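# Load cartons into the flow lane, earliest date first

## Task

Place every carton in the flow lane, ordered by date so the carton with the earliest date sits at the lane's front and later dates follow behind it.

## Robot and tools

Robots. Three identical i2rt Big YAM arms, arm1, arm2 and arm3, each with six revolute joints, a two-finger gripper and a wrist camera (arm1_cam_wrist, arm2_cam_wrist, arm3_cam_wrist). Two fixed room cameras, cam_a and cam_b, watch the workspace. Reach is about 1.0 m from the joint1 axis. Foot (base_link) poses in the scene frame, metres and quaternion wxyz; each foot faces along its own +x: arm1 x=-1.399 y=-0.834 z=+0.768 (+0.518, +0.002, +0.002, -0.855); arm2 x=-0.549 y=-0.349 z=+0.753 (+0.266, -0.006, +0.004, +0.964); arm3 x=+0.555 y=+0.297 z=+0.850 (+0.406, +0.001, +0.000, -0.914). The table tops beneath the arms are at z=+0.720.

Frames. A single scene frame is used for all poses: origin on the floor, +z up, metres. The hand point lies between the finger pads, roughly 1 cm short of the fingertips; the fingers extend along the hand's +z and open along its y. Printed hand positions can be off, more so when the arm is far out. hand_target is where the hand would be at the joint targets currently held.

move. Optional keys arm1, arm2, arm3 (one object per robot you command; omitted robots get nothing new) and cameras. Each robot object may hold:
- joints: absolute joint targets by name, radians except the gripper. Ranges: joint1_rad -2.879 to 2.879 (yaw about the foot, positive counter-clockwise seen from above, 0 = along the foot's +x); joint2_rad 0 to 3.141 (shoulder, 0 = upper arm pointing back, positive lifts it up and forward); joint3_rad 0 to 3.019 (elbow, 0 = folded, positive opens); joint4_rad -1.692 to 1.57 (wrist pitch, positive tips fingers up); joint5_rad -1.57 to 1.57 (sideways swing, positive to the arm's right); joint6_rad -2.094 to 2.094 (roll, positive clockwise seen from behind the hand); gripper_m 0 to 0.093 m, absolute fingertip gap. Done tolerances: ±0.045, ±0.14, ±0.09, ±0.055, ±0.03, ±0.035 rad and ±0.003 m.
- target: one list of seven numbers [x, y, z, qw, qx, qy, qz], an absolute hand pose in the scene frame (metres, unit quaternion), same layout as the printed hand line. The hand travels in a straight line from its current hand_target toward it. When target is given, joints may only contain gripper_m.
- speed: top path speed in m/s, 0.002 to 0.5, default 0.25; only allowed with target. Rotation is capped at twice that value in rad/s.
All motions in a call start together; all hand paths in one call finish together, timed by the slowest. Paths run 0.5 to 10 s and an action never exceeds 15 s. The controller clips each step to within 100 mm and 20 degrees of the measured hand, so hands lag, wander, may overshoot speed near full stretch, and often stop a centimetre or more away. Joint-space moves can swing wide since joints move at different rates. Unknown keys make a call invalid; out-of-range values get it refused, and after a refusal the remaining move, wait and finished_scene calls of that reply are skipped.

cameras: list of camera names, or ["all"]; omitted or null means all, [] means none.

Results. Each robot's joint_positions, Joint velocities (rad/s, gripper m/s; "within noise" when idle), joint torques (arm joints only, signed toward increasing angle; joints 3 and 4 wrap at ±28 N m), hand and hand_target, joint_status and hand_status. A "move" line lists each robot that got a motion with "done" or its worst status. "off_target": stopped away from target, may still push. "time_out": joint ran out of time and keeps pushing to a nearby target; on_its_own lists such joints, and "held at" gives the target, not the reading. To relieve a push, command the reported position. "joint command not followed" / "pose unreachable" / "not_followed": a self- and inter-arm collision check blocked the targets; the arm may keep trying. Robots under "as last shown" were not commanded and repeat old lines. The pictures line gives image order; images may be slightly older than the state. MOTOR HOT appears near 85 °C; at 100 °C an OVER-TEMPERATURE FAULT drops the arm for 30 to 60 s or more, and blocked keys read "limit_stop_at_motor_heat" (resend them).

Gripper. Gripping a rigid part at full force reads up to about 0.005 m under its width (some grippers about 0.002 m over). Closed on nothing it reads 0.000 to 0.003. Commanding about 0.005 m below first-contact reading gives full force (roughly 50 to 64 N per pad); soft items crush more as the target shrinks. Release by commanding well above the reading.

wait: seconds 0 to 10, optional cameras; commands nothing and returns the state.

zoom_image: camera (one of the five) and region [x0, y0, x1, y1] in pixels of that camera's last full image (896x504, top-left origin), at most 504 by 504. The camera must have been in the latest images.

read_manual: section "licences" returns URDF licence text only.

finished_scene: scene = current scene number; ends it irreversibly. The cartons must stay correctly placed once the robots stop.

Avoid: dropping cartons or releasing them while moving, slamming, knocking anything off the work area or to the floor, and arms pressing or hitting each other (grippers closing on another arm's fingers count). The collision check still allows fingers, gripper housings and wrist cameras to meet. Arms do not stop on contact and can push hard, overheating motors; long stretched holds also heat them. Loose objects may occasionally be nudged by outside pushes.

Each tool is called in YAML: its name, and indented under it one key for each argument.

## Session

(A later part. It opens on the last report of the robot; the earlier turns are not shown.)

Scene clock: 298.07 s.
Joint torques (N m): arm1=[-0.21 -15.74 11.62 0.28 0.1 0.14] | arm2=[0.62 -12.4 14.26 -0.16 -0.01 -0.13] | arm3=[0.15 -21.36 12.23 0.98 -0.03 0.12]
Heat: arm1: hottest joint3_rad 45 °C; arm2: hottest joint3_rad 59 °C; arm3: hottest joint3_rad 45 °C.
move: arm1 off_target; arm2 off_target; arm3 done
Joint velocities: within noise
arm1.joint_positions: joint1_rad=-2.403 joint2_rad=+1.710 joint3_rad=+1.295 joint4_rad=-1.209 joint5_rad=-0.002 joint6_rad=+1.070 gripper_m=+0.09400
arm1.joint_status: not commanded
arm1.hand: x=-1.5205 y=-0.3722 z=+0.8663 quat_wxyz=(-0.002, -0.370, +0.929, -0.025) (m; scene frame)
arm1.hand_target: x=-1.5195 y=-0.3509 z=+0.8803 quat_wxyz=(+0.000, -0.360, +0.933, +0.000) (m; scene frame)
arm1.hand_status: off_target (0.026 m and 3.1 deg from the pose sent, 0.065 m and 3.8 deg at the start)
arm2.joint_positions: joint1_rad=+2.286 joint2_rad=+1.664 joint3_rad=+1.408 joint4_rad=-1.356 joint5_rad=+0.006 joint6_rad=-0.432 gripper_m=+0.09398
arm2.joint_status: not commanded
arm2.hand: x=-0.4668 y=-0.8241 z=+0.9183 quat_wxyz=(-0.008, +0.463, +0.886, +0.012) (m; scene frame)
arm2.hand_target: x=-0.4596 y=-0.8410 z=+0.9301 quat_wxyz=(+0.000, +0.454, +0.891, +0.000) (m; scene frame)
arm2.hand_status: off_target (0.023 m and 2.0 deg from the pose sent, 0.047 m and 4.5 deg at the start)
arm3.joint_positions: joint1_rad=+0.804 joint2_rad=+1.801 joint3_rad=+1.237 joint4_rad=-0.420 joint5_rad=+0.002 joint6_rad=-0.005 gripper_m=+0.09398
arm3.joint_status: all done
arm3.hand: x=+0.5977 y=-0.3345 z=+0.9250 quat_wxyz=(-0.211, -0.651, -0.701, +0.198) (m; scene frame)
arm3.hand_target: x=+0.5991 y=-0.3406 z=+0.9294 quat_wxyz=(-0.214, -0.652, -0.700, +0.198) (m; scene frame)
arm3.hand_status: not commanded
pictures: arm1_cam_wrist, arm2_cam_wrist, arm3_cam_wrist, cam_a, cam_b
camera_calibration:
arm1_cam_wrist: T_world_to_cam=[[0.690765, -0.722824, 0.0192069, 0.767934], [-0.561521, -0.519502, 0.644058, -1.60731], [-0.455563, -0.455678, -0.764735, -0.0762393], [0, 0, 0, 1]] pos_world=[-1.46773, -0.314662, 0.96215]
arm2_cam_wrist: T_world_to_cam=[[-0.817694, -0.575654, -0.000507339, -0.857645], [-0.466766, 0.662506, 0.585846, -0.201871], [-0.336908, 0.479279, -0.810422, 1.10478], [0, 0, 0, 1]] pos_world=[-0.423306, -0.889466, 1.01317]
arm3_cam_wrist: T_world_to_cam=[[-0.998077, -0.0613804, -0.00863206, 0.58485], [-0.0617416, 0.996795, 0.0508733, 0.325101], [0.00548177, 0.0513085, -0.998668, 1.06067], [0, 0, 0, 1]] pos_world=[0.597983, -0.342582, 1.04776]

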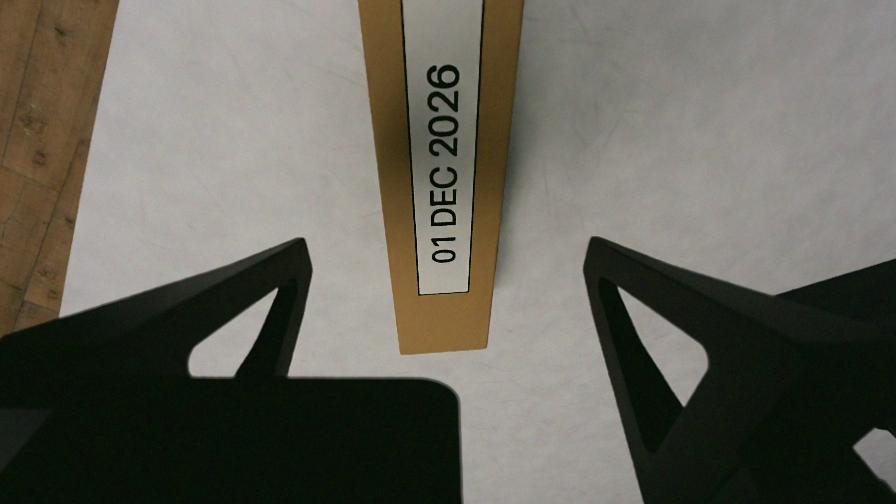

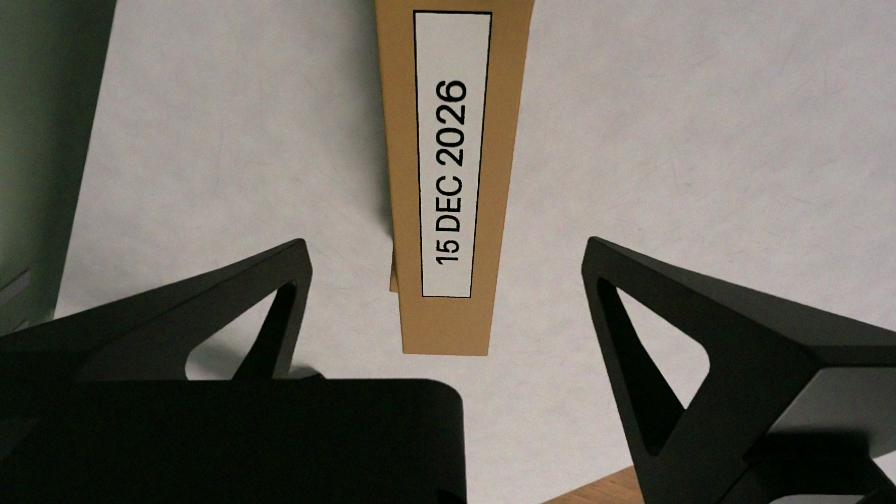

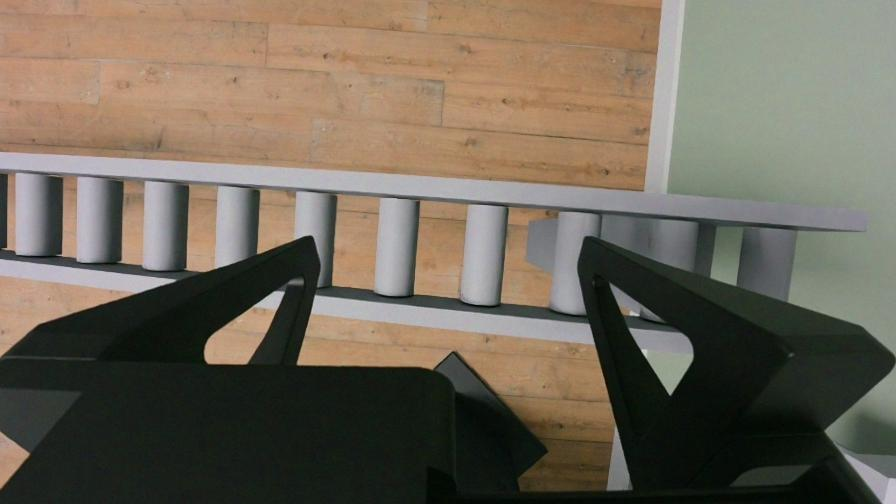

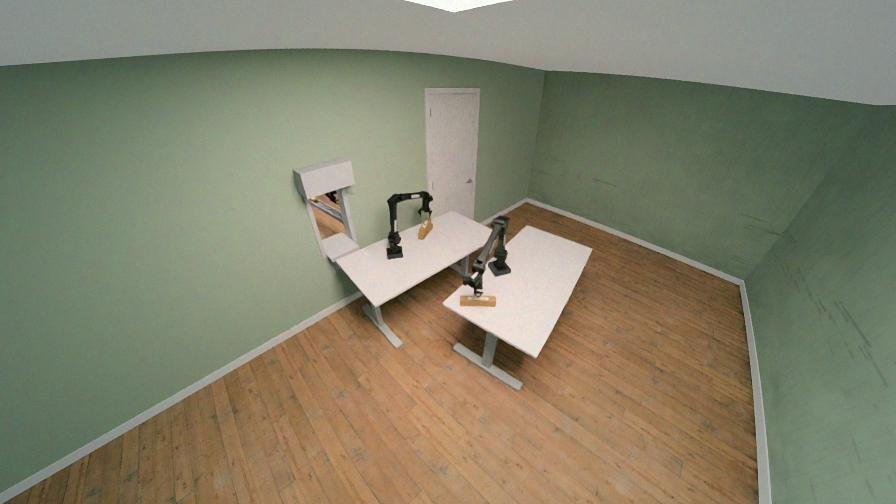

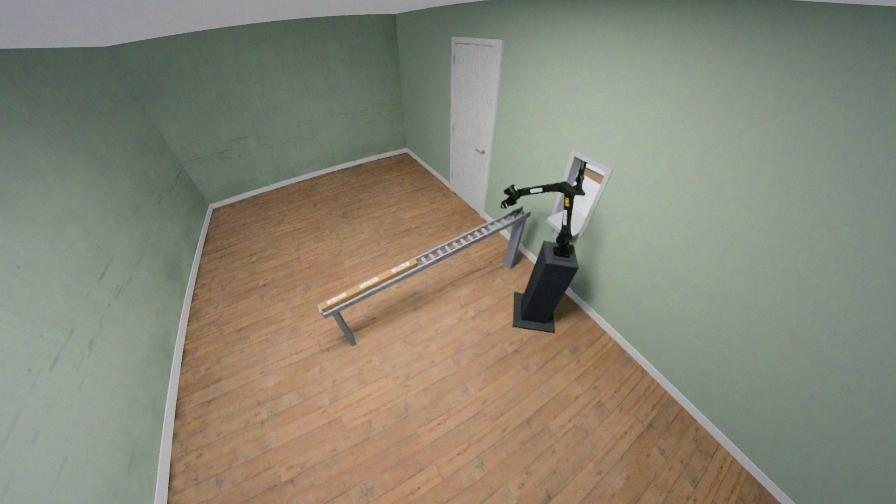

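move:
  arm1: {"target": [-1.521, -0.347, 0.765, 0, -0.3600, 0.9329, 0], "speed": 0.15}
  arm2: {"target": [-0.4595, -0.842, 0.812, 0, 0.4540, 0.8910, 0], "speed": 0.15}
  cameras: ["arm1_cam_wrist", "arm2_cam_wrist"]

Scene clock: 329.03 s.
Joint torques (N m): arm1=[-0.09 -16.79 7.32 0.72 0.11 0.13] | arm2=[0.38 -13.74 8.27 0.75 0 -0.12] | arm3=[0.21 -21.48 12.21 0.98 -0.02 0.11]
Heat: arm1: hottest joint3_rad 48 °C; arm2: hottest joint3_rad 56 °C; arm3: hottest joint3_rad 45 °C.
move: arm1 done; arm2 off_target
Joint velocities: within noise
arm1.joint_positions: joint1_rad=-2.403 joint2_rad=+1.866 joint3_rad=+1.216 joint4_rad=-0.944 joint5_rad=-0.002 joint6_rad=+1.071 gripper_m=+0.09400
arm1.joint_status: not commanded
arm1.hand: x=-1.5247 y=-0.3550 z=+0.7659 quat_wxyz=(+0.000, -0.370, +0.929, -0.009) (m; scene frame)
arm1.hand_target: x=-1.5209 y=-0.3471 z=+0.7650 quat_wxyz=(+0.000, -0.360, +0.933, +0.000) (m; scene frame)
arm1.hand_status: done (0.009 m and 1.6 deg from the pose sent, 0.104 m and 3.1 deg at the start)
arm2.joint_positions: joint1_rad=+2.286 joint2_rad=+1.777 joint3_rad=+1.292 joint4_rad=-1.084 joint5_rad=+0.006 joint6_rad=-0.434 gripper_m=+0.09398
arm2.joint_status: not commanded
arm2.hand: x=-0.4625 y=-0.8449 z=+0.8226 quat_wxyz=(+0.005, +0.462, +0.887, -0.005) (m; scene frame)
arm2.hand_target: x=-0.4596 y=-0.8418 z=+0.8122 quat_wxyz=(+0.000, +0.454, +0.891, +0.000) (m; scene frame)
arm2.hand_status: off_target (0.011 m and 1.3 deg from the pose sent, 0.108 m and 2.0 deg at the start)
arm3: as last shown
arm3.hand_target: x=+0.5991 y=-0.3407 z=+0.9294 quat_wxyz=(-0.214, -0.652, -0.700, +0.198) (m; scene frame)
pictures: arm1_cam_wrist, arm2_cam_wrist
camera_calibration:
arm1_cam_wrist: T_world_to_cam=[[0.689805, -0.723953, -0.00775211, 0.803966], [-0.557087, -0.537588, 0.632972, -1.5272], [-0.46241, -0.432309, -0.774136, -0.142017], [0, 0, 0, 1]] pos_world=[-1.47103, -0.300365, 0.862967]
arm2_cam_wrist: T_world_to_cam=[[-0.816881, -0.576536, 0.017654, -0.881332], [-0.472031, 0.685774, 0.553986, -0.0865584], [-0.331499, 0.444207, -0.832339, 1.02957], [0, 0, 0, 1]] pos_world=[-0.4195, -0.906102, 0.920462]

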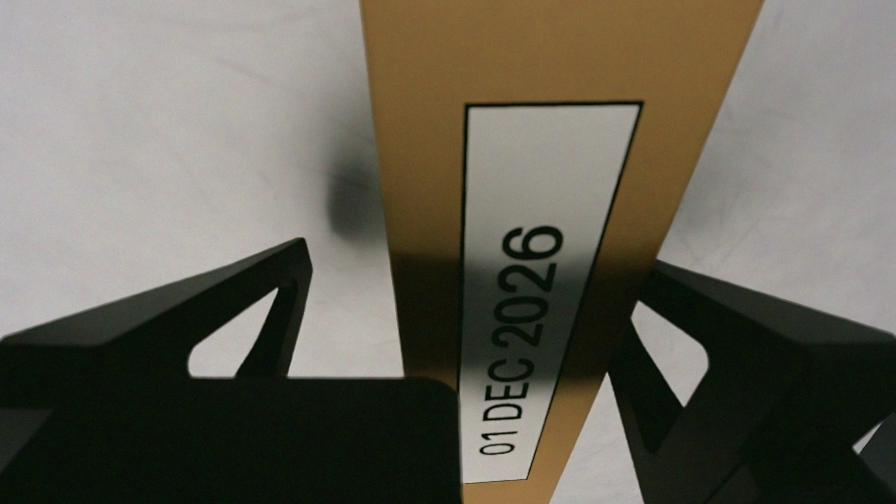

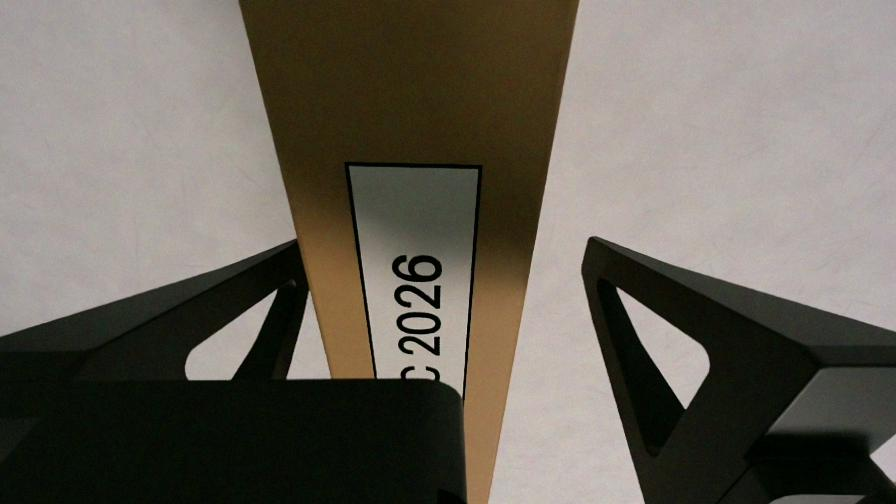

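move:
  arm1: {"joints": {"gripper_m": 0.056}}
  arm2: {"joints": {"gripper_m": 0.056}}
  cameras: ["arm1_cam_wrist", "arm2_cam_wrist"]

Scene clock: 344.20 s.
Joint torques (N m): arm1=[-0.09 -16.79 7.34 0.7 0.09 0.13] | arm2=[0.32 -13.68 8.28 0.73 0.05 -0.11] | arm3=[0.03 -21.48 12.19 0.9 -0.01 0.11]
Heat: arm1: hottest joint3_rad 45 °C; arm2: hottest joint3_rad 53 °C; arm3: hottest joint3_rad 45 °C.
move: arm1 off_target; arm2 off_target
Joint velocities: within noise
arm1.joint_positions: joint1_rad=-2.403 joint2_rad=+1.866 joint3_rad=+1.216 joint4_rad=-0.943 joint5_rad=-0.002 joint6_rad=+1.071 gripper_m=+0.06055
arm1.joint_status: gripper_m off_target (ended at +0.06058, target +0.05600)
arm1.hand: x=-1.5247 y=-0.3548 z=+0.7659 quat_wxyz=(+0.000, -0.369, +0.929, -0.009) (m; scene frame)
arm1.hand_target: x=-1.5209 y=-0.3471 z=+0.7650 quat_wxyz=(+0.000, -0.360, +0.933, +0.000) (m; scene frame)
arm1.hand_status: not commanded
arm2.joint_positions: joint1_rad=+2.288 joint2_rad=+1.777 joint3_rad=+1.292 joint4_rad=-1.084 joint5_rad=+0.004 joint6_rad=-0.435 gripper_m=+0.06090
arm2.joint_status: gripper_m off_target (ended at +0.06092, target +0.05600)
arm2.hand: x=-0.4612 y=-0.8447 z=+0.8226 quat_wxyz=(+0.006, +0.461, +0.887, -0.005) (m; scene frame)
arm2.hand_target: x=-0.4595 y=-0.8418 z=+0.8122 quat_wxyz=(+0.000, +0.454, +0.891, +0.000) (m; scene frame)
arm2.hand_status: not commanded
arm3: as last shown
pictures: arm1_cam_wrist, arm2_cam_wrist
camera_calibration:
arm1_cam_wrist: T_world_to_cam=[[0.689524, -0.724216, -0.00818404, 0.803918], [-0.557421, -0.537866, 0.632442, -1.52726], [-0.462427, -0.431522, -0.774565, -0.141392], [0, 0, 0, 1]] pos_world=[-1.47103, -0.300265, 0.862967]
arm2_cam_wrist: T_world_to_cam=[[-0.815534, -0.578479, 0.0163271, -0.880156], [-0.474472, 0.684526, 0.553445, -0.0879048], [-0.331333, 0.443606, -0.832726, 1.0298], [0, 0, 0, 1]] pos_world=[-0.418299, -0.905804, 0.920561]

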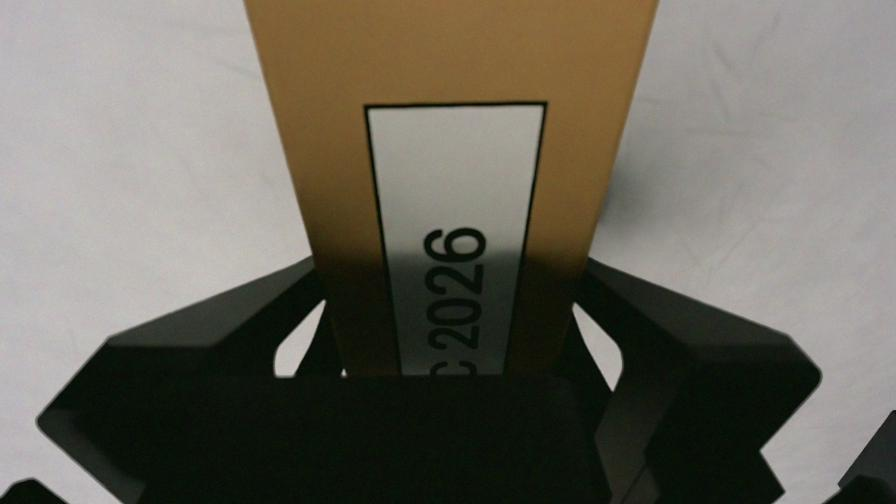

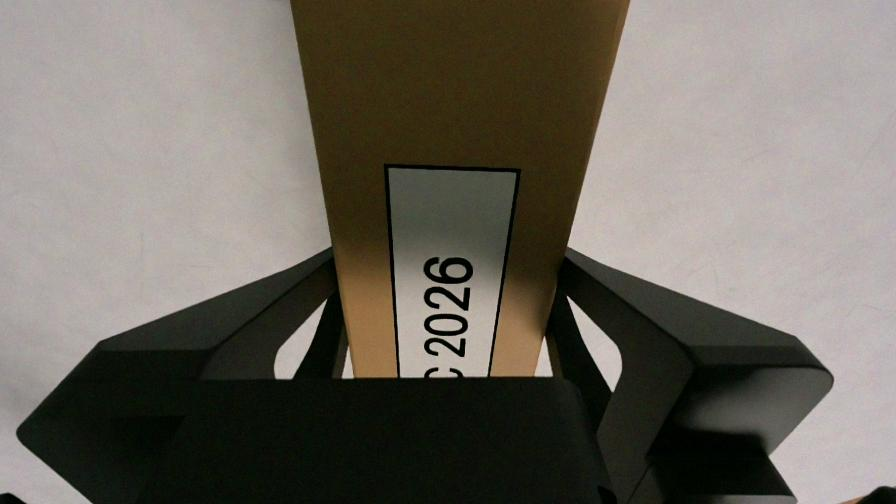

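move:
  arm1: {"target": [-1.521, -0.347, 0.90, 0, -0.3600, 0.9329, 0], "speed": 0.2}
  arm2: {"target": [-0.4595, -0.842, 0.95, 0, 0.4540, 0.8910, 0], "speed": 0.2}
  cameras: ["arm1_cam_wrist", "arm2_cam_wrist", "cam_a"]

Scene clock: 354.93 s.
Joint torques (N m): arm1=[-0.21 -17.96 12.34 -0.39 0.09 0.12] | arm2=[0.44 -13.57 14.83 -0.32 0.04 -0.1] | arm3=[0.38 -21.36 12.27 0.96 -0.02 0.11]
Heat: arm1: hottest joint3_rad 45 °C; arm2: hottest joint3_rad 52 °C; arm3: hottest joint3_rad 45 °C.
move: arm1 off_target; arm2 off_target
Joint velocities: within noise
arm1.joint_positions: joint1_rad=-2.403 joint2_rad=+1.717 joint3_rad=+1.328 joint4_rad=-1.242 joint5_rad=-0.002 joint6_rad=+1.071 gripper_m=+0.06056
arm1.joint_status: not commanded
arm1.hand: x=-1.5217 y=-0.3676 z=+0.8749 quat_wxyz=(-0.003, -0.369, +0.929, -0.028) (m; scene frame)
arm1.hand_target: x=-1.5206 y=-0.3483 z=+0.9002 quat_wxyz=(+0.000, -0.360, +0.933, +0.000) (m; scene frame)
arm1.hand_status: off_target (0.032 m and 3.4 deg from the pose sent, 0.134 m and 1.6 deg at the start)
arm2.joint_positions: joint1_rad=+2.288 joint2_rad=+1.668 joint3_rad=+1.441 joint4_rad=-1.404 joint5_rad=+0.004 joint6_rad=-0.435 gripper_m=+0.06090
arm2.joint_status: not commanded
arm2.hand: x=-0.4659 y=-0.8233 z=+0.9287 quat_wxyz=(-0.013, +0.461, +0.887, +0.020) (m; scene frame)
arm2.hand_target: x=-0.4597 y=-0.8406 z=+0.9501 quat_wxyz=(+0.000, +0.454, +0.891, +0.000) (m; scene frame)
arm2.hand_status: off_target (0.029 m and 2.9 deg from the pose sent, 0.127 m and 1.2 deg at the start)
arm3: as last shown
pictures: arm1_cam_wrist, arm2_cam_wrist, cam_a
camera_calibration:
arm1_cam_wrist: T_world_to_cam=[[0.689348, -0.724012, 0.0246163, 0.764591], [-0.563596, -0.514644, 0.646144, -1.61435], [-0.455147, -0.459292, -0.762819, -0.0705754], [0, 0, 0, 1]] pos_world=[-1.46903, -0.309659, 0.970447]
arm2_cam_wrist: T_world_to_cam=[[-0.815013, -0.579363, -0.00961678, -0.849752], [-0.468512, 0.649126, 0.599276, -0.232473], [-0.340956, 0.492924, -0.800484, 1.11324], [0, 0, 0, 1]] pos_world=[-0.421908, -0.890154, 1.02228]

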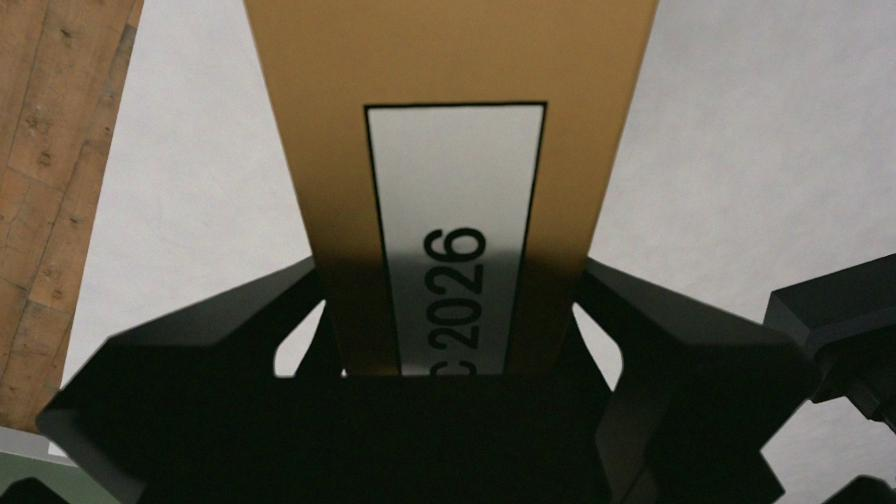

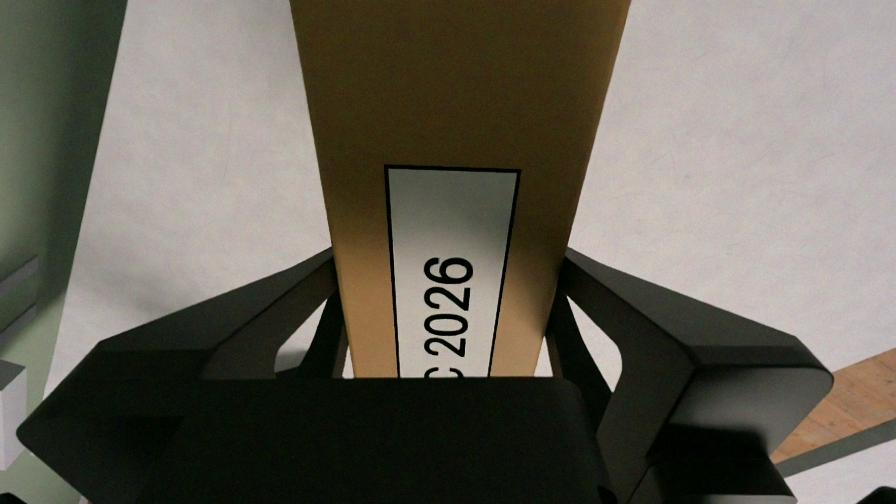

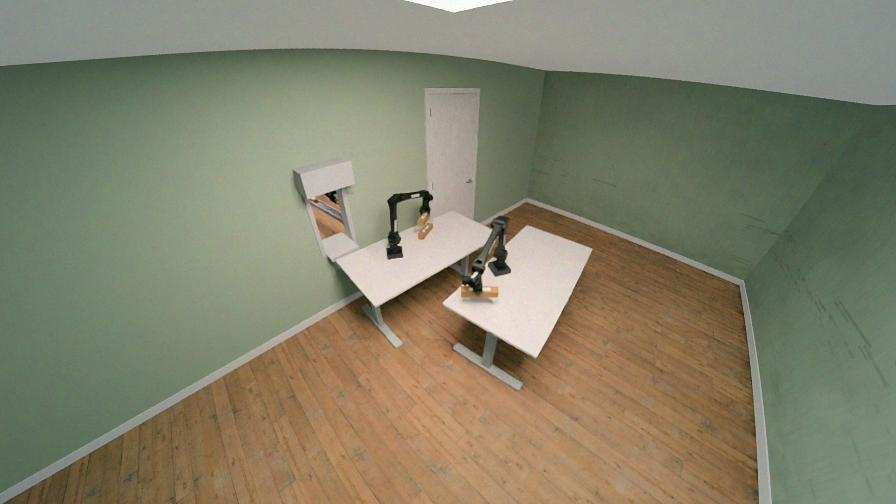

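move:
  arm1: {"joints": {"joint1_rad": 2.14}}
  arm2: {"joints": {"joint1_rad": -0.333}}

Scene clock: 373.33 s.
Joint torques (N m): arm1=[1.14 -19.96 8.9 -0.36 0.1 0.11] | arm2=[0.44 -16.15 12.86 -0.34 -0.09 -0.1] | arm3=[0.21 -21.3 12.18 0.95 -0.02 0.12]
Heat: arm1: hottest joint3_rad 46 °C; arm2: hottest joint3_rad 52 °C; arm3: hottest joint3_rad 45 °C.
move: arm1 done; arm2 done
Joint velocities: within noise
arm1.joint_positions: joint1_rad=+2.139 joint2_rad=+1.740 joint3_rad=+1.373 joint4_rad=-1.242 joint5_rad=-0.002 joint6_rad=+1.072 gripper_m=+0.06055
arm1.joint_status: all done
arm1.hand: x=-0.9011 y=-0.7914 z=+0.8785 quat_wxyz=(+0.017, -0.473, -0.881, +0.007) (m; scene frame)
arm1.hand_target: x=-0.8994 y=-0.7904 z=+0.8993 quat_wxyz=(+0.003, -0.476, -0.880, -0.003) (m; scene frame)
arm1.hand_status: not commanded
arm2.joint_positions: joint1_rad=-0.339 joint2_rad=+1.691 joint3_rad=+1.466 joint4_rad=-1.404 joint5_rad=+0.008 joint6_rad=-0.435 gripper_m=+0.06082
arm2.joint_status: all done
arm2.hand: x=-0.8634 y=+0.0331 z=+0.9134 quat_wxyz=(+0.019, +0.975, -0.220, +0.031) (m; scene frame)
arm2.hand_target: x=-0.8719 y=+0.0386 z=+0.9360 quat_wxyz=(+0.006, +0.977, -0.213, +0.013) (m; scene frame)
arm2.hand_status: not commanded
arm3: as last shown
pictures: arm1_cam_wrist, arm2_cam_wrist, arm3_cam_wrist, cam_a, cam_b
camera_calibration:
arm1_cam_wrist: T_world_to_cam=[[-0.831411, -0.555648, 0.00326619, -1.18848], [-0.422854, 0.636505, 0.645024, -0.446207], [-0.360485, 0.534899, -0.764156, 0.893367], [0, 0, 0, 1]] pos_world=[-0.854754, -0.854227, 0.974367]
arm2_cam_wrist: T_world_to_cam=[[0.424283, 0.905457, -0.011495, 0.344941], [0.712735, -0.326093, 0.621025, 0.066847], [0.558563, -0.271683, -0.783707, 1.33001], [0, 0, 0, 1]] pos_world=[-0.936892, 0.0708107, 1.00479]
arm3_cam_wrist: T_world_to_cam=[[-0.998077, -0.0613804, -0.00863206, 0.58485], [-0.0617416, 0.996795, 0.0508733, 0.325101], [0.00548177, 0.0513085, -0.998668, 1.06067], [0, 0, 0, 1]] pos_world=[0.597983, -0.342582, 1.04776]

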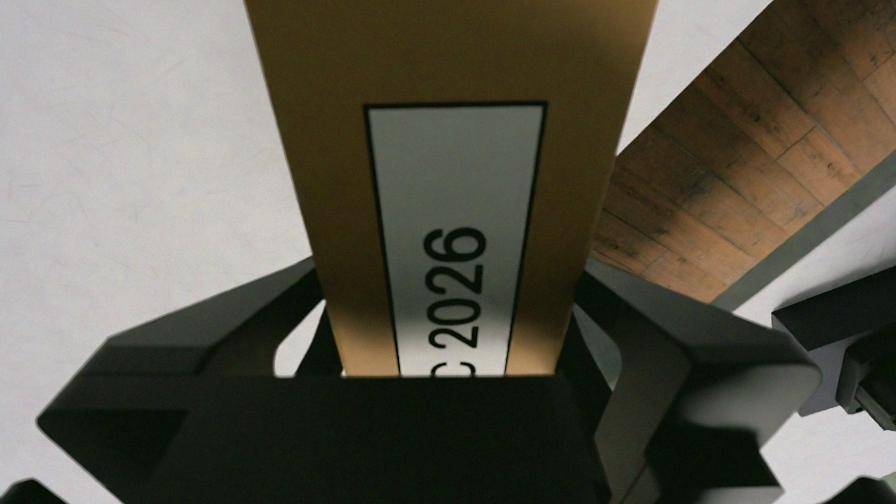

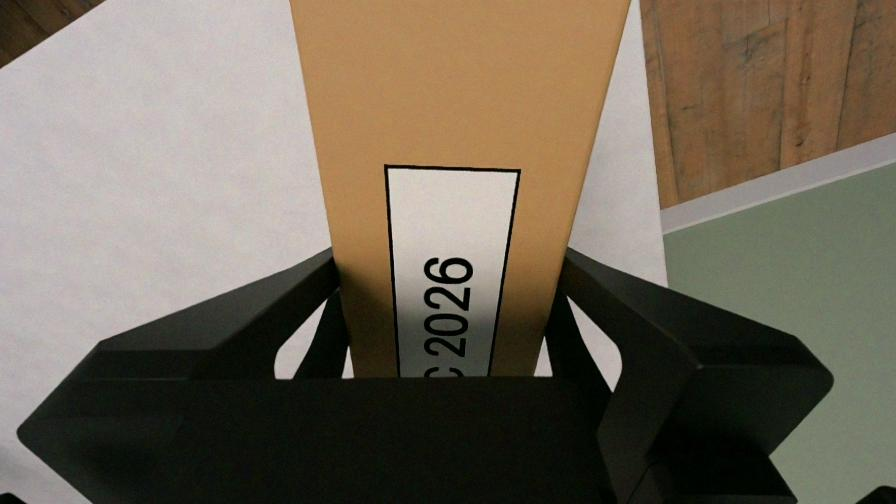

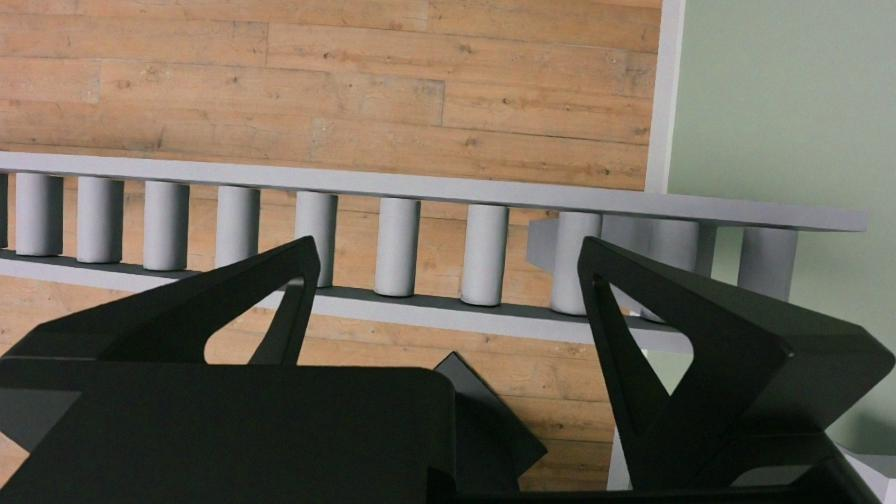

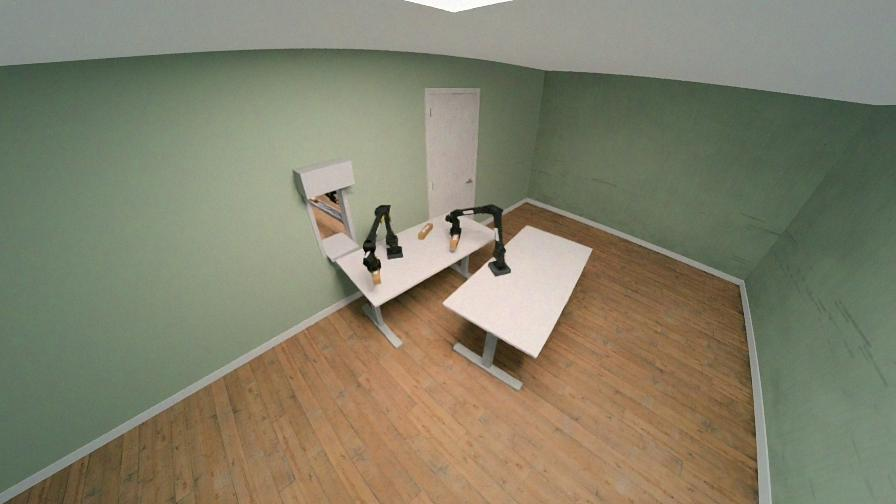

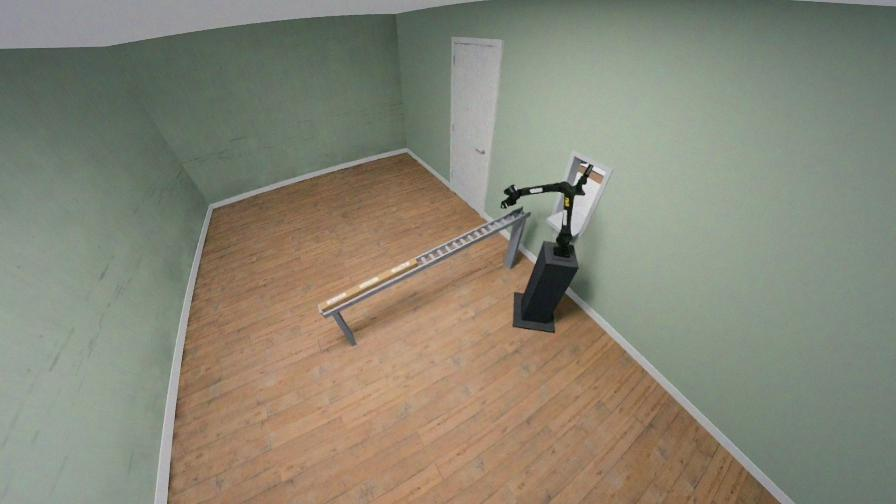

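move:
  arm1: {"target": [-0.848, -0.787, 0.79, 0, -0.476, -0.880, 0], "speed": 0.2}
  arm2: {"target": [-0.806, -0.043, 0.79, 0, 0.977, -0.213, 0], "speed": 0.2}
  cameras: ["cam_a"]

Scene clock: 380.10 s.
Joint torques (N m): arm1=[1.03 -19.96 10.28 0.24 0.08 0.11] | arm2=[0.56 -12.16 7.84 0.51 -0.12 -0.08] | arm3=[0.15 -21.42 12.21 0.96 -0.02 0.11]
Heat: arm1: hottest joint3_rad 46 °C; arm2: hottest joint3_rad 53 °C; arm3: hottest joint3_rad 45 °C.
move: arm1 off_target; arm2 done
Joint velocities: within noise
arm1.joint_positions: joint1_rad=+2.139 joint2_rad=+1.951 joint3_rad=+1.372 joint4_rad=-1.055 joint5_rad=+0.007 joint6_rad=+1.073 gripper_m=+0.06055
arm1.joint_status: not commanded
arm1.hand: x=-0.8706 y=-0.7897 z=+0.7716 quat_wxyz=(+0.025, -0.473, -0.881, +0.017) (m; scene frame)
arm1.hand_target: x=-0.8490 y=-0.7870 z=+0.7906 quat_wxyz=(+0.000, -0.476, -0.880, +0.000) (m; scene frame)
arm1.hand_status: off_target (0.029 m and 3.4 deg from the pose sent, 0.103 m and 2.1 deg at the start)
arm2.joint_positions: joint1_rad=-0.339 joint2_rad=+1.572 joint3_rad=+0.942 joint4_rad=-0.945 joint5_rad=+0.001 joint6_rad=-0.435 gripper_m=+0.06082
arm2.joint_status: not commanded
arm2.hand: x=-0.8025 y=-0.0420 z=+0.7855 quat_wxyz=(+0.005, +0.976, -0.220, +0.008) (m; scene frame)
arm2.hand_target: x=-0.8060 y=-0.0431 z=+0.7899 quat_wxyz=(+0.000, +0.977, -0.213, +0.000) (m; scene frame)
arm2.hand_status: done (0.006 m and 1.3 deg from the pose sent, 0.156 m and 4.3 deg at the start)
arm3: as last shown
pictures: cam_a

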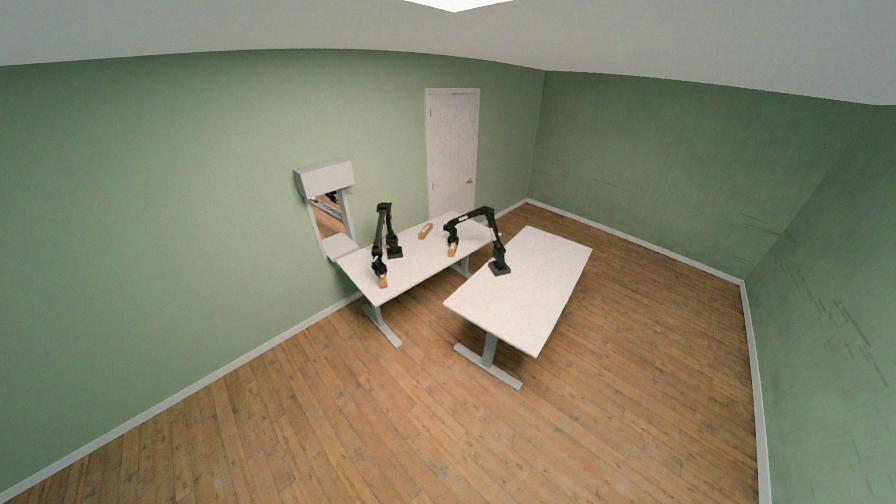

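move:
  arm1: {"target": [-0.846, -0.787, 0.778, -0.025, -0.476, -0.880, -0.017], "speed": 0.06}
  arm2: {"target": [-0.806, -0.043, 0.757, 0, 0.977, -0.213, 0], "speed": 0.06}
  cameras: []

Scene clock: 387.30 s.
Joint torques (N m): arm1=[0.91 -20.13 7.38 1.06 0.23 0.14] | arm2=[0.5 -10.11 7.17 0.84 -0.11 -0.08] | arm3=[0.26 -21.3 12.21 0.96 -0.01 0.11]
Heat: arm1: hottest joint3_rad 45 °C; arm2: hottest joint3_rad 52 °C; arm3: hottest joint3_rad 45 °C.
move: arm1 off_target; arm2 done
Joint velocities: within noise
arm1.joint_positions: joint1_rad=+2.139 joint2_rad=+1.946 joint3_rad=+1.359 joint4_rad=-0.969 joint5_rad=+0.003 joint6_rad=+1.070 gripper_m=+0.06055
arm1.joint_status: not commanded
arm1.hand: x=-0.8552 y=-0.7876 z=+0.7696 quat_wxyz=(-0.007, -0.472, -0.881, -0.006) (m; scene frame)
arm1.hand_target: x=-0.8462 y=-0.7869 z=+0.7782 quat_wxyz=(-0.025, -0.475, -0.879, -0.017) (m; scene frame)
arm1.hand_status: off_target (0.013 m and 2.5 deg from the pose sent, 0.026 m and 6.9 deg at the start)
arm2.joint_positions: joint1_rad=-0.339 joint2_rad=+1.605 joint3_rad=+0.912 joint4_rad=-0.855 joint5_rad=+0.001 joint6_rad=-0.435 gripper_m=+0.06082
arm2.joint_status: not commanded
arm2.hand: x=-0.8049 y=-0.0393 z=+0.7637 quat_wxyz=(-0.003, +0.976, -0.220, -0.003) (m; scene frame)
arm2.hand_target: x=-0.8059 y=-0.0432 z=+0.7571 quat_wxyz=(+0.000, +0.977, -0.213, +0.000) (m; scene frame)
arm2.hand_status: done (0.008 m and 0.9 deg from the pose sent, 0.029 m and 1.3 deg at the start)
arm3: as last shown
pictures: none
No camera images: "cameras" was empty.

move:
  arm1: {"target": [-0.846, -0.787, 0.766, -0.022, -0.476, -0.880, -0.015], "speed": 0.05}
  arm2: {"target": [-0.806, -0.043, 0.750, 0, 0.977, -0.213, 0], "speed": 0.05}
  cameras: ["cam_a"]

zoom_image:
  camera: "cam_a"
  region: [340, 190, 520, 310]

Scene clock: 392.60 s.
Joint torques (N m): arm1=[0.97 -18.61 7.17 1.47 0.26 0.14] | arm2=[0.56 -9 6.74 1.46 -0.06 -0.08] | arm3=[0.32 -21.36 12.18 0.94 -0.01 0.11]
Heat: arm1: hottest joint3_rad 45 °C; arm2: hottest joint3_rad 51 °C; arm3: hottest joint3_rad 45 °C.
move: arm1 done; arm2 off_target
Joint velocities: within noise
arm1.joint_positions: joint1_rad=+2.139 joint2_rad=+1.946 joint3_rad=+1.357 joint4_rad=-0.964 joint5_rad=+0.002 joint6_rad=+1.068 gripper_m=+0.06054
arm1.joint_status: not commanded
arm1.hand: x=-0.8549 y=-0.7875 z=+0.7690 quat_wxyz=(-0.008, -0.471, -0.882, -0.007) (m; scene frame)
arm1.hand_target: x=-0.8461 y=-0.7870 z=+0.7663 quat_wxyz=(-0.022, -0.476, -0.879, -0.015) (m; scene frame)
arm1.hand_status: done (0.009 m and 2.0 deg from the pose sent, 0.010 m and 2.1 deg at the start)
arm2.joint_positions: joint1_rad=-0.339 joint2_rad=+1.605 joint3_rad=+0.911 joint4_rad=-0.849 joint5_rad=+0.000 joint6_rad=-0.435 gripper_m=+0.06082
arm2.joint_status: not commanded
arm2.hand: x=-0.8057 y=-0.0386 z=+0.7634 quat_wxyz=(-0.004, +0.976, -0.220, -0.005) (m; scene frame)
arm2.hand_target: x=-0.8057 y=-0.0433 z=+0.7504 quat_wxyz=(+0.000, +0.977, -0.213, +0.000) (m; scene frame)
arm2.hand_status: off_target (0.014 m and 1.0 deg from the pose sent, 0.014 m and 0.9 deg at the start)
arm3: as last shown
pictures: cam_a

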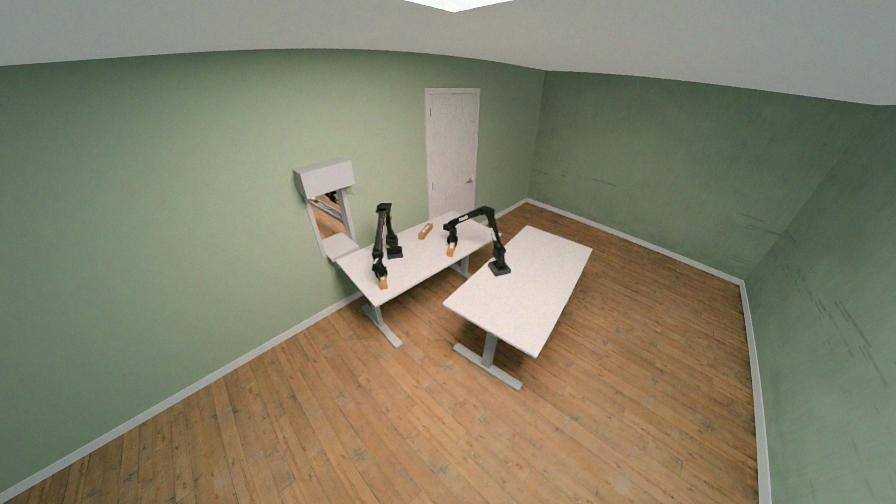

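Scaled by 2.800 from the camera's 896x504 image, which has a finer 1280x720 frame.

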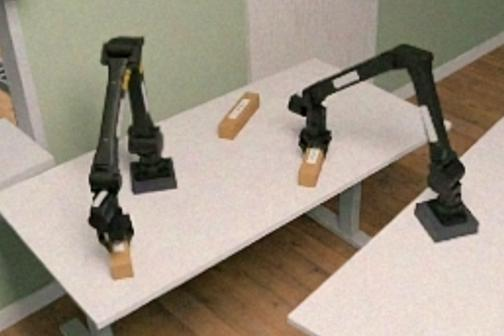

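move:
  arm1: {"joints": {"gripper_m": 0.093}}
  arm2: {"joints": {"gripper_m": 0.093}}
  cameras: ["arm1_cam_wrist", "arm2_cam_wrist"]

Scene clock: 395.50 s.
Joint torques (N m): arm1=[0.91 -19.08 7.3 0.58 0.24 0.12] | arm2=[0.5 -9.76 6.71 0.79 -0.07 -0.06] | arm3=[0.38 -21.48 12.25 0.94 0 0.11]
Heat: arm1: hottest joint3_rad 44 °C; arm2: hottest joint3_rad 51 °C; arm3: hottest joint3_rad 45 °C.
move: arm1 done; arm2 done
Joint velocities: within noise
arm1.joint_positions: joint1_rad=+2.139 joint2_rad=+1.947 joint3_rad=+1.356 joint4_rad=-0.937 joint5_rad=+0.003 joint6_rad=+1.069 gripper_m=+0.09284
arm1.joint_status: all done
arm1.hand: x=-0.8487 y=-0.7871 z=+0.7687 quat_wxyz=(-0.018, -0.472, -0.881, -0.014) (m; scene frame)
arm1.hand_target: x=-0.8461 y=-0.7870 z=+0.7662 quat_wxyz=(-0.022, -0.476, -0.879, -0.015) (m; scene frame)
arm1.hand_status: not commanded
arm2.joint_positions: joint1_rad=-0.339 joint2_rad=+1.613 joint3_rad=+0.911 joint4_rad=-0.834 joint5_rad=+0.000 joint6_rad=-0.436 gripper_m=+0.09284
arm2.joint_status: all done
arm2.hand: x=-0.8075 y=-0.0363 z=+0.7606 quat_wxyz=(-0.006, +0.976, -0.219, -0.008) (m; scene frame)
arm2.hand_target: x=-0.8057 y=-0.0433 z=+0.7504 quat_wxyz=(+0.000, +0.977, -0.213, +0.000) (m; scene frame)
arm2.hand_status: not commanded
arm3.joint_positions: joint1_rad=+0.804 joint2_rad=+1.801 joint3_rad=+1.237 joint4_rad=-0.420 joint5_rad=+0.002 joint6_rad=-0.005 gripper_m=+0.09398
arm3.joint_status: not commanded
arm3.hand: x=+0.5977 y=-0.3345 z=+0.9250 quat_wxyz=(-0.211, -0.651, -0.701, +0.198) (m; scene frame)
arm3.hand_target: x=+0.5991 y=-0.3407 z=+0.9294 quat_wxyz=(-0.214, -0.652, -0.700, +0.198) (m; scene frame)
arm3.hand_status: not commanded
pictures: arm1_cam_wrist, arm2_cam_wrist
camera_calibration:
arm1_cam_wrist: T_world_to_cam=[[-0.827388, -0.557754, -0.0658737, -1.08727], [-0.475817, 0.633818, 0.609814, -0.375932], [-0.298374, 0.535896, -0.789803, 0.899186], [0, 0, 0, 1]] pos_world=[-0.810173, -0.850026, 0.867806]
arm2_cam_wrist: T_world_to_cam=[[0.423691, 0.905549, 0.0216196, 0.356563], [0.751177, -0.364601, 0.550272, 0.182758], [0.50618, -0.216905, -0.834706, 1.15866], [0, 0, 0, 1]] pos_world=[-0.874846, -0.00493335, 0.858862]

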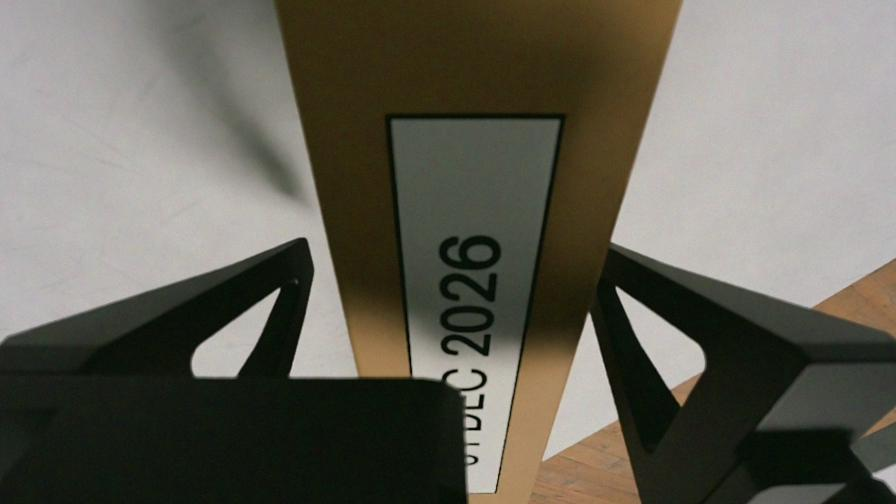

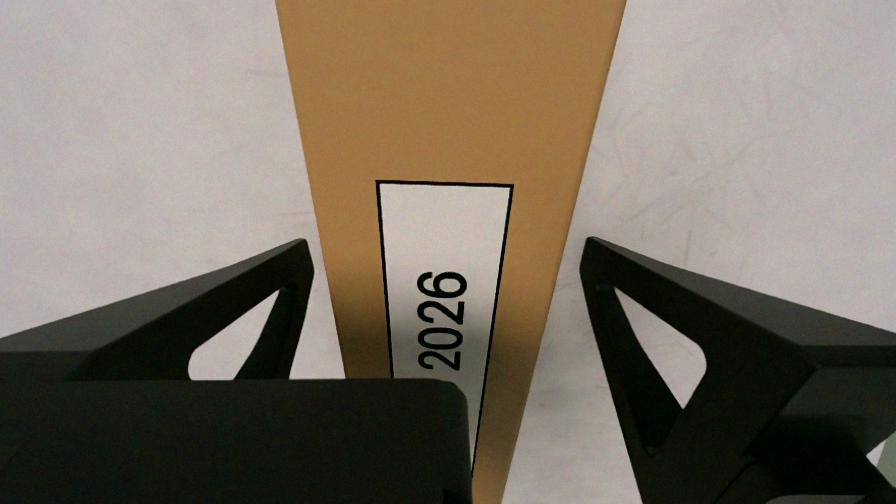

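move:
  arm1: {"target": [-0.860, -0.787, 0.90, -0.022, -0.476, -0.880, -0.015], "speed": 0.3}
  arm2: {"target": [-0.806, -0.043, 0.89, 0, 0.977, -0.213, 0], "speed": 0.3}
  cameras: []

move:
  arm1: {"joints": {"joint2_rad": 0.5, "joint3_rad": 1.5, "joint4_rad": -1.2, "joint6_rad": 0.0}}
  arm2: {"joints": {"joint1_rad": 2.24, "joint2_rad": 1.127, "joint3_rad": 1.124, "joint4_rad": -0.975, "joint5_rad": 0.0, "joint6_rad": 0.0}}
  cameras: ["arm1_cam_wrist", "arm2_cam_wrist"]

Scene clock: 404.37 s.
Joint torques (N m): arm1=[1.2 -16.79 11.33 -0.16 0.25 0.13] | arm2=[0.56 -8.29 12.93 -0.09 -0.07 -0.06] | arm3=[0.21 -21.36 12.26 0.9 -0.01 0.12]
Heat: arm1: hottest joint3_rad 44 °C; arm2: hottest joint3_rad 50 °C; arm3: hottest joint3_rad 45 °C.
move: arm1 off_target; arm2 off_target
Joint velocities: within noise
arm1.joint_positions: joint1_rad=+2.139 joint2_rad=+1.758 joint3_rad=+1.432 joint4_rad=-1.213 joint5_rad=+0.003 joint6_rad=+1.073 gripper_m=+0.09294
arm1.joint_status: not commanded
arm1.hand: x=-0.8721 y=-0.7897 z=+0.8908 quat_wxyz=(-0.014, -0.473, -0.881, -0.010) (m; scene frame)
arm1.hand_target: x=-0.8605 y=-0.7870 z=+0.9000 quat_wxyz=(-0.022, -0.475, -0.879, -0.015) (m; scene frame)
arm1.hand_status: off_target (0.015 m and 1.1 deg from the pose sent, 0.132 m and 0.7 deg at the start)
arm2.joint_positions: joint1_rad=-0.339 joint2_rad=+1.407 joint3_rad=+1.040 joint4_rad=-1.210 joint5_rad=+0.000 joint6_rad=-0.436 gripper_m=+0.09294
arm2.joint_status: not commanded
arm2.hand: x=-0.7934 y=-0.0533 z=+0.8795 quat_wxyz=(+0.007, +0.976, -0.219, +0.009) (m; scene frame)
arm2.hand_target: x=-0.8057 y=-0.0435 z=+0.8901 quat_wxyz=(+0.000, +0.977, -0.213, +0.000) (m; scene frame)
arm2.hand_status: off_target (0.019 m and 1.4 deg from the pose sent, 0.130 m and 1.4 deg at the start)
arm3: as last shown
pictures: none
No camera images: "cameras" was empty.

Scene clock: 406.67 s.
Joint torques (N m): arm1=[0.97 4.54 6.91 1.88 0.15 -0.07] | arm2=[0.5 -7.18 13.65 1.55 0 0.07] | arm3=[0.03 -21.48 12.21 0.99 -0.02 0.11]
Heat: arm1: hottest joint3_rad 44 °C; arm2: hottest joint3_rad 51 °C; arm3: hottest joint3_rad 45 °C.
move: arm1 done; arm2 done
Joint velocities: within noise
arm1.joint_positions: joint1_rad=+2.139 joint2_rad=+0.495 joint3_rad=+1.497 joint4_rad=-1.207 joint5_rad=+0.003 joint6_rad=+0.009 gripper_m=+0.09296
arm1.joint_status: all done
arm1.hand: x=-1.2332 y=-0.8238 z=+1.4098 quat_wxyz=(-0.631, +0.028, -0.774, -0.031) (m; scene frame)
arm1.hand_target: x=-1.2313 y=-0.8233 z=+1.4123 quat_wxyz=(-0.634, +0.032, -0.772, -0.029) (m; scene frame)
arm1.hand_status: not commanded
arm2.joint_positions: joint1_rad=+2.232 joint2_rad=+1.133 joint3_rad=+1.091 joint4_rad=-0.979 joint5_rad=-0.001 joint6_rad=-0.011 gripper_m=+0.09297
arm2.joint_status: all done
arm2.hand: x=-0.4992 y=-0.7756 z=+1.0353 quat_wxyz=(+0.210, +0.634, +0.722, -0.182) (m; scene frame)
arm2.hand_target: x=-0.4951 y=-0.7820 z=+1.0552 quat_wxyz=(+0.227, +0.631, +0.717, -0.194) (m; scene frame)
arm2.hand_status: not commanded
arm3: as last shown
pictures: arm1_cam_wrist, arm2_cam_wrist
camera_calibration:
arm1_cam_wrist: T_world_to_cam=[[0.107056, -0.994147, -0.0145038, -0.663228], [-0.767145, -0.073314, -0.637271, -0.110241], [0.632478, 0.0793504, -0.770503, 2.05515], [0, 0, 0, 1]] pos_world=[-1.31341, -0.830506, 1.50363]
arm2_cam_wrist: T_world_to_cam=[[-0.991712, -0.128022, 0.0108151, -0.607516], [-0.127532, 0.991112, 0.0378533, 0.673924], [-0.0155651, 0.0361603, -0.999225, 1.17768], [0, 0, 0, 1]] pos_world=[-0.498203, -0.788295, 1.15783]

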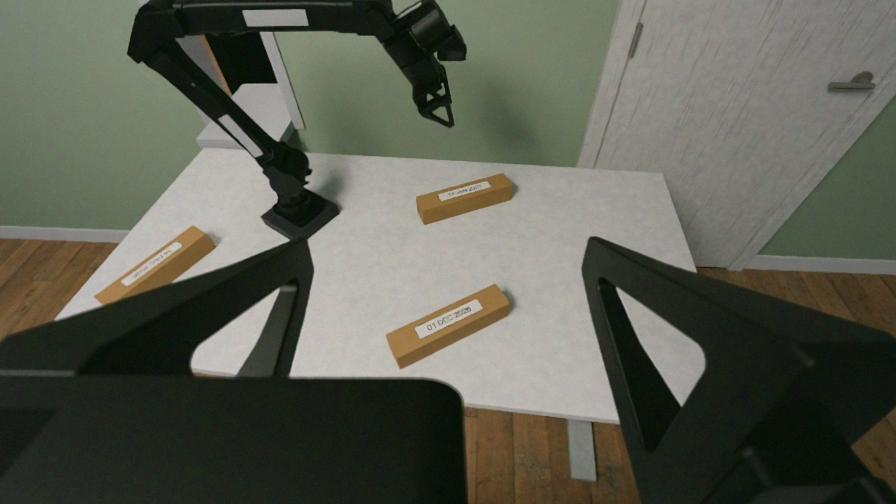

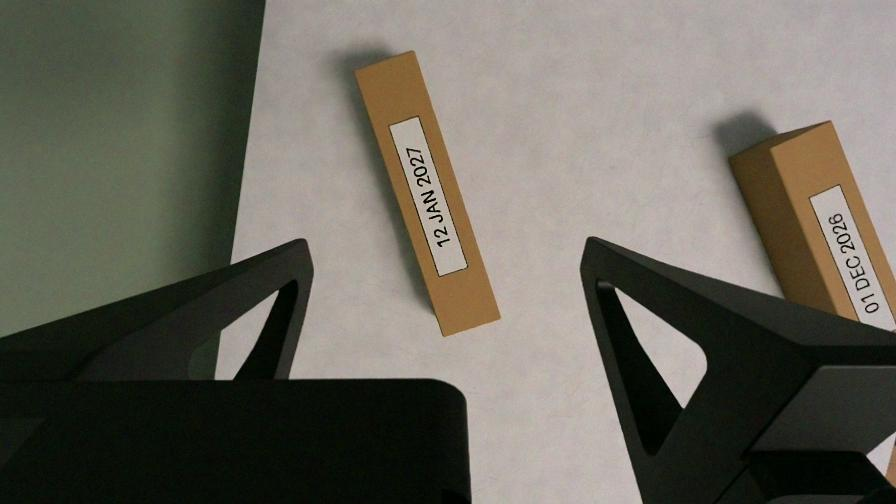

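move:
  arm2: {"joints": {"joint1_rad": 1.504, "joint2_rad": 1.127, "joint3_rad": 1.124, "joint4_rad": -0.975, "joint5_rad": 0.0, "joint6_rad": 0.0}}
  cameras: ["arm2_cam_wrist"]

Scene clock: 418.50 s.
Joint torques (N m): arm1=[0.97 4.6 6.91 1.89 0.15 -0.06] | arm2=[-0.62 -7.18 13.64 1.55 -0.05 0.08] | arm3=[0.03 -21.25 12.19 0.96 -0.01 0.11]
Heat: arm1: hottest joint3_rad 43 °C; arm2: hottest joint3_rad 53 °C; arm3: hottest joint3_rad 46 °C.
move: arm2 done
Joint velocities: within noise
arm1, arm3: as last shown
arm2.joint_positions: joint1_rad=+1.513 joint2_rad=+1.133 joint3_rad=+1.091 joint4_rad=-0.979 joint5_rad=+0.001 joint6_rad=-0.009 gripper_m=+0.09298
arm2.joint_status: all done
arm2.hand: x=-0.7951 y=-0.7036 z=+1.0317 quat_wxyz=(+0.133, +0.849, +0.452, -0.240) (m; scene frame)
arm2.hand_target: x=-0.8024 y=-0.7070 z=+1.0514 quat_wxyz=(+0.142, +0.848, +0.441, -0.257) (m; scene frame)
arm2.hand_status: not commanded
pictures: arm2_cam_wrist
camera_calibration:
arm2_cam_wrist: T_world_to_cam=[[-0.829713, 0.55817, 0.0046851, -0.273748], [0.557759, 0.828714, 0.0462357, 0.986797], [0.0219248, 0.0409756, -0.99892, 1.19977], [0, 0, 0, 1]] pos_world=[-0.803831, -0.714136, 1.15413]

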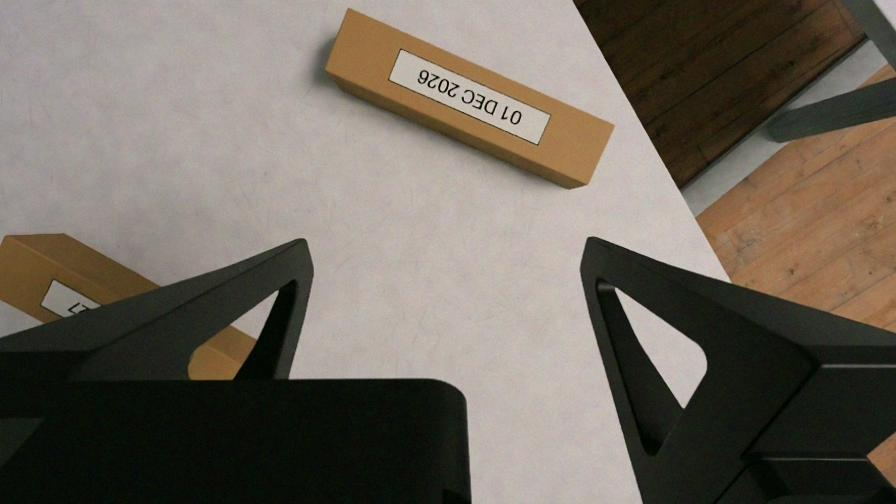

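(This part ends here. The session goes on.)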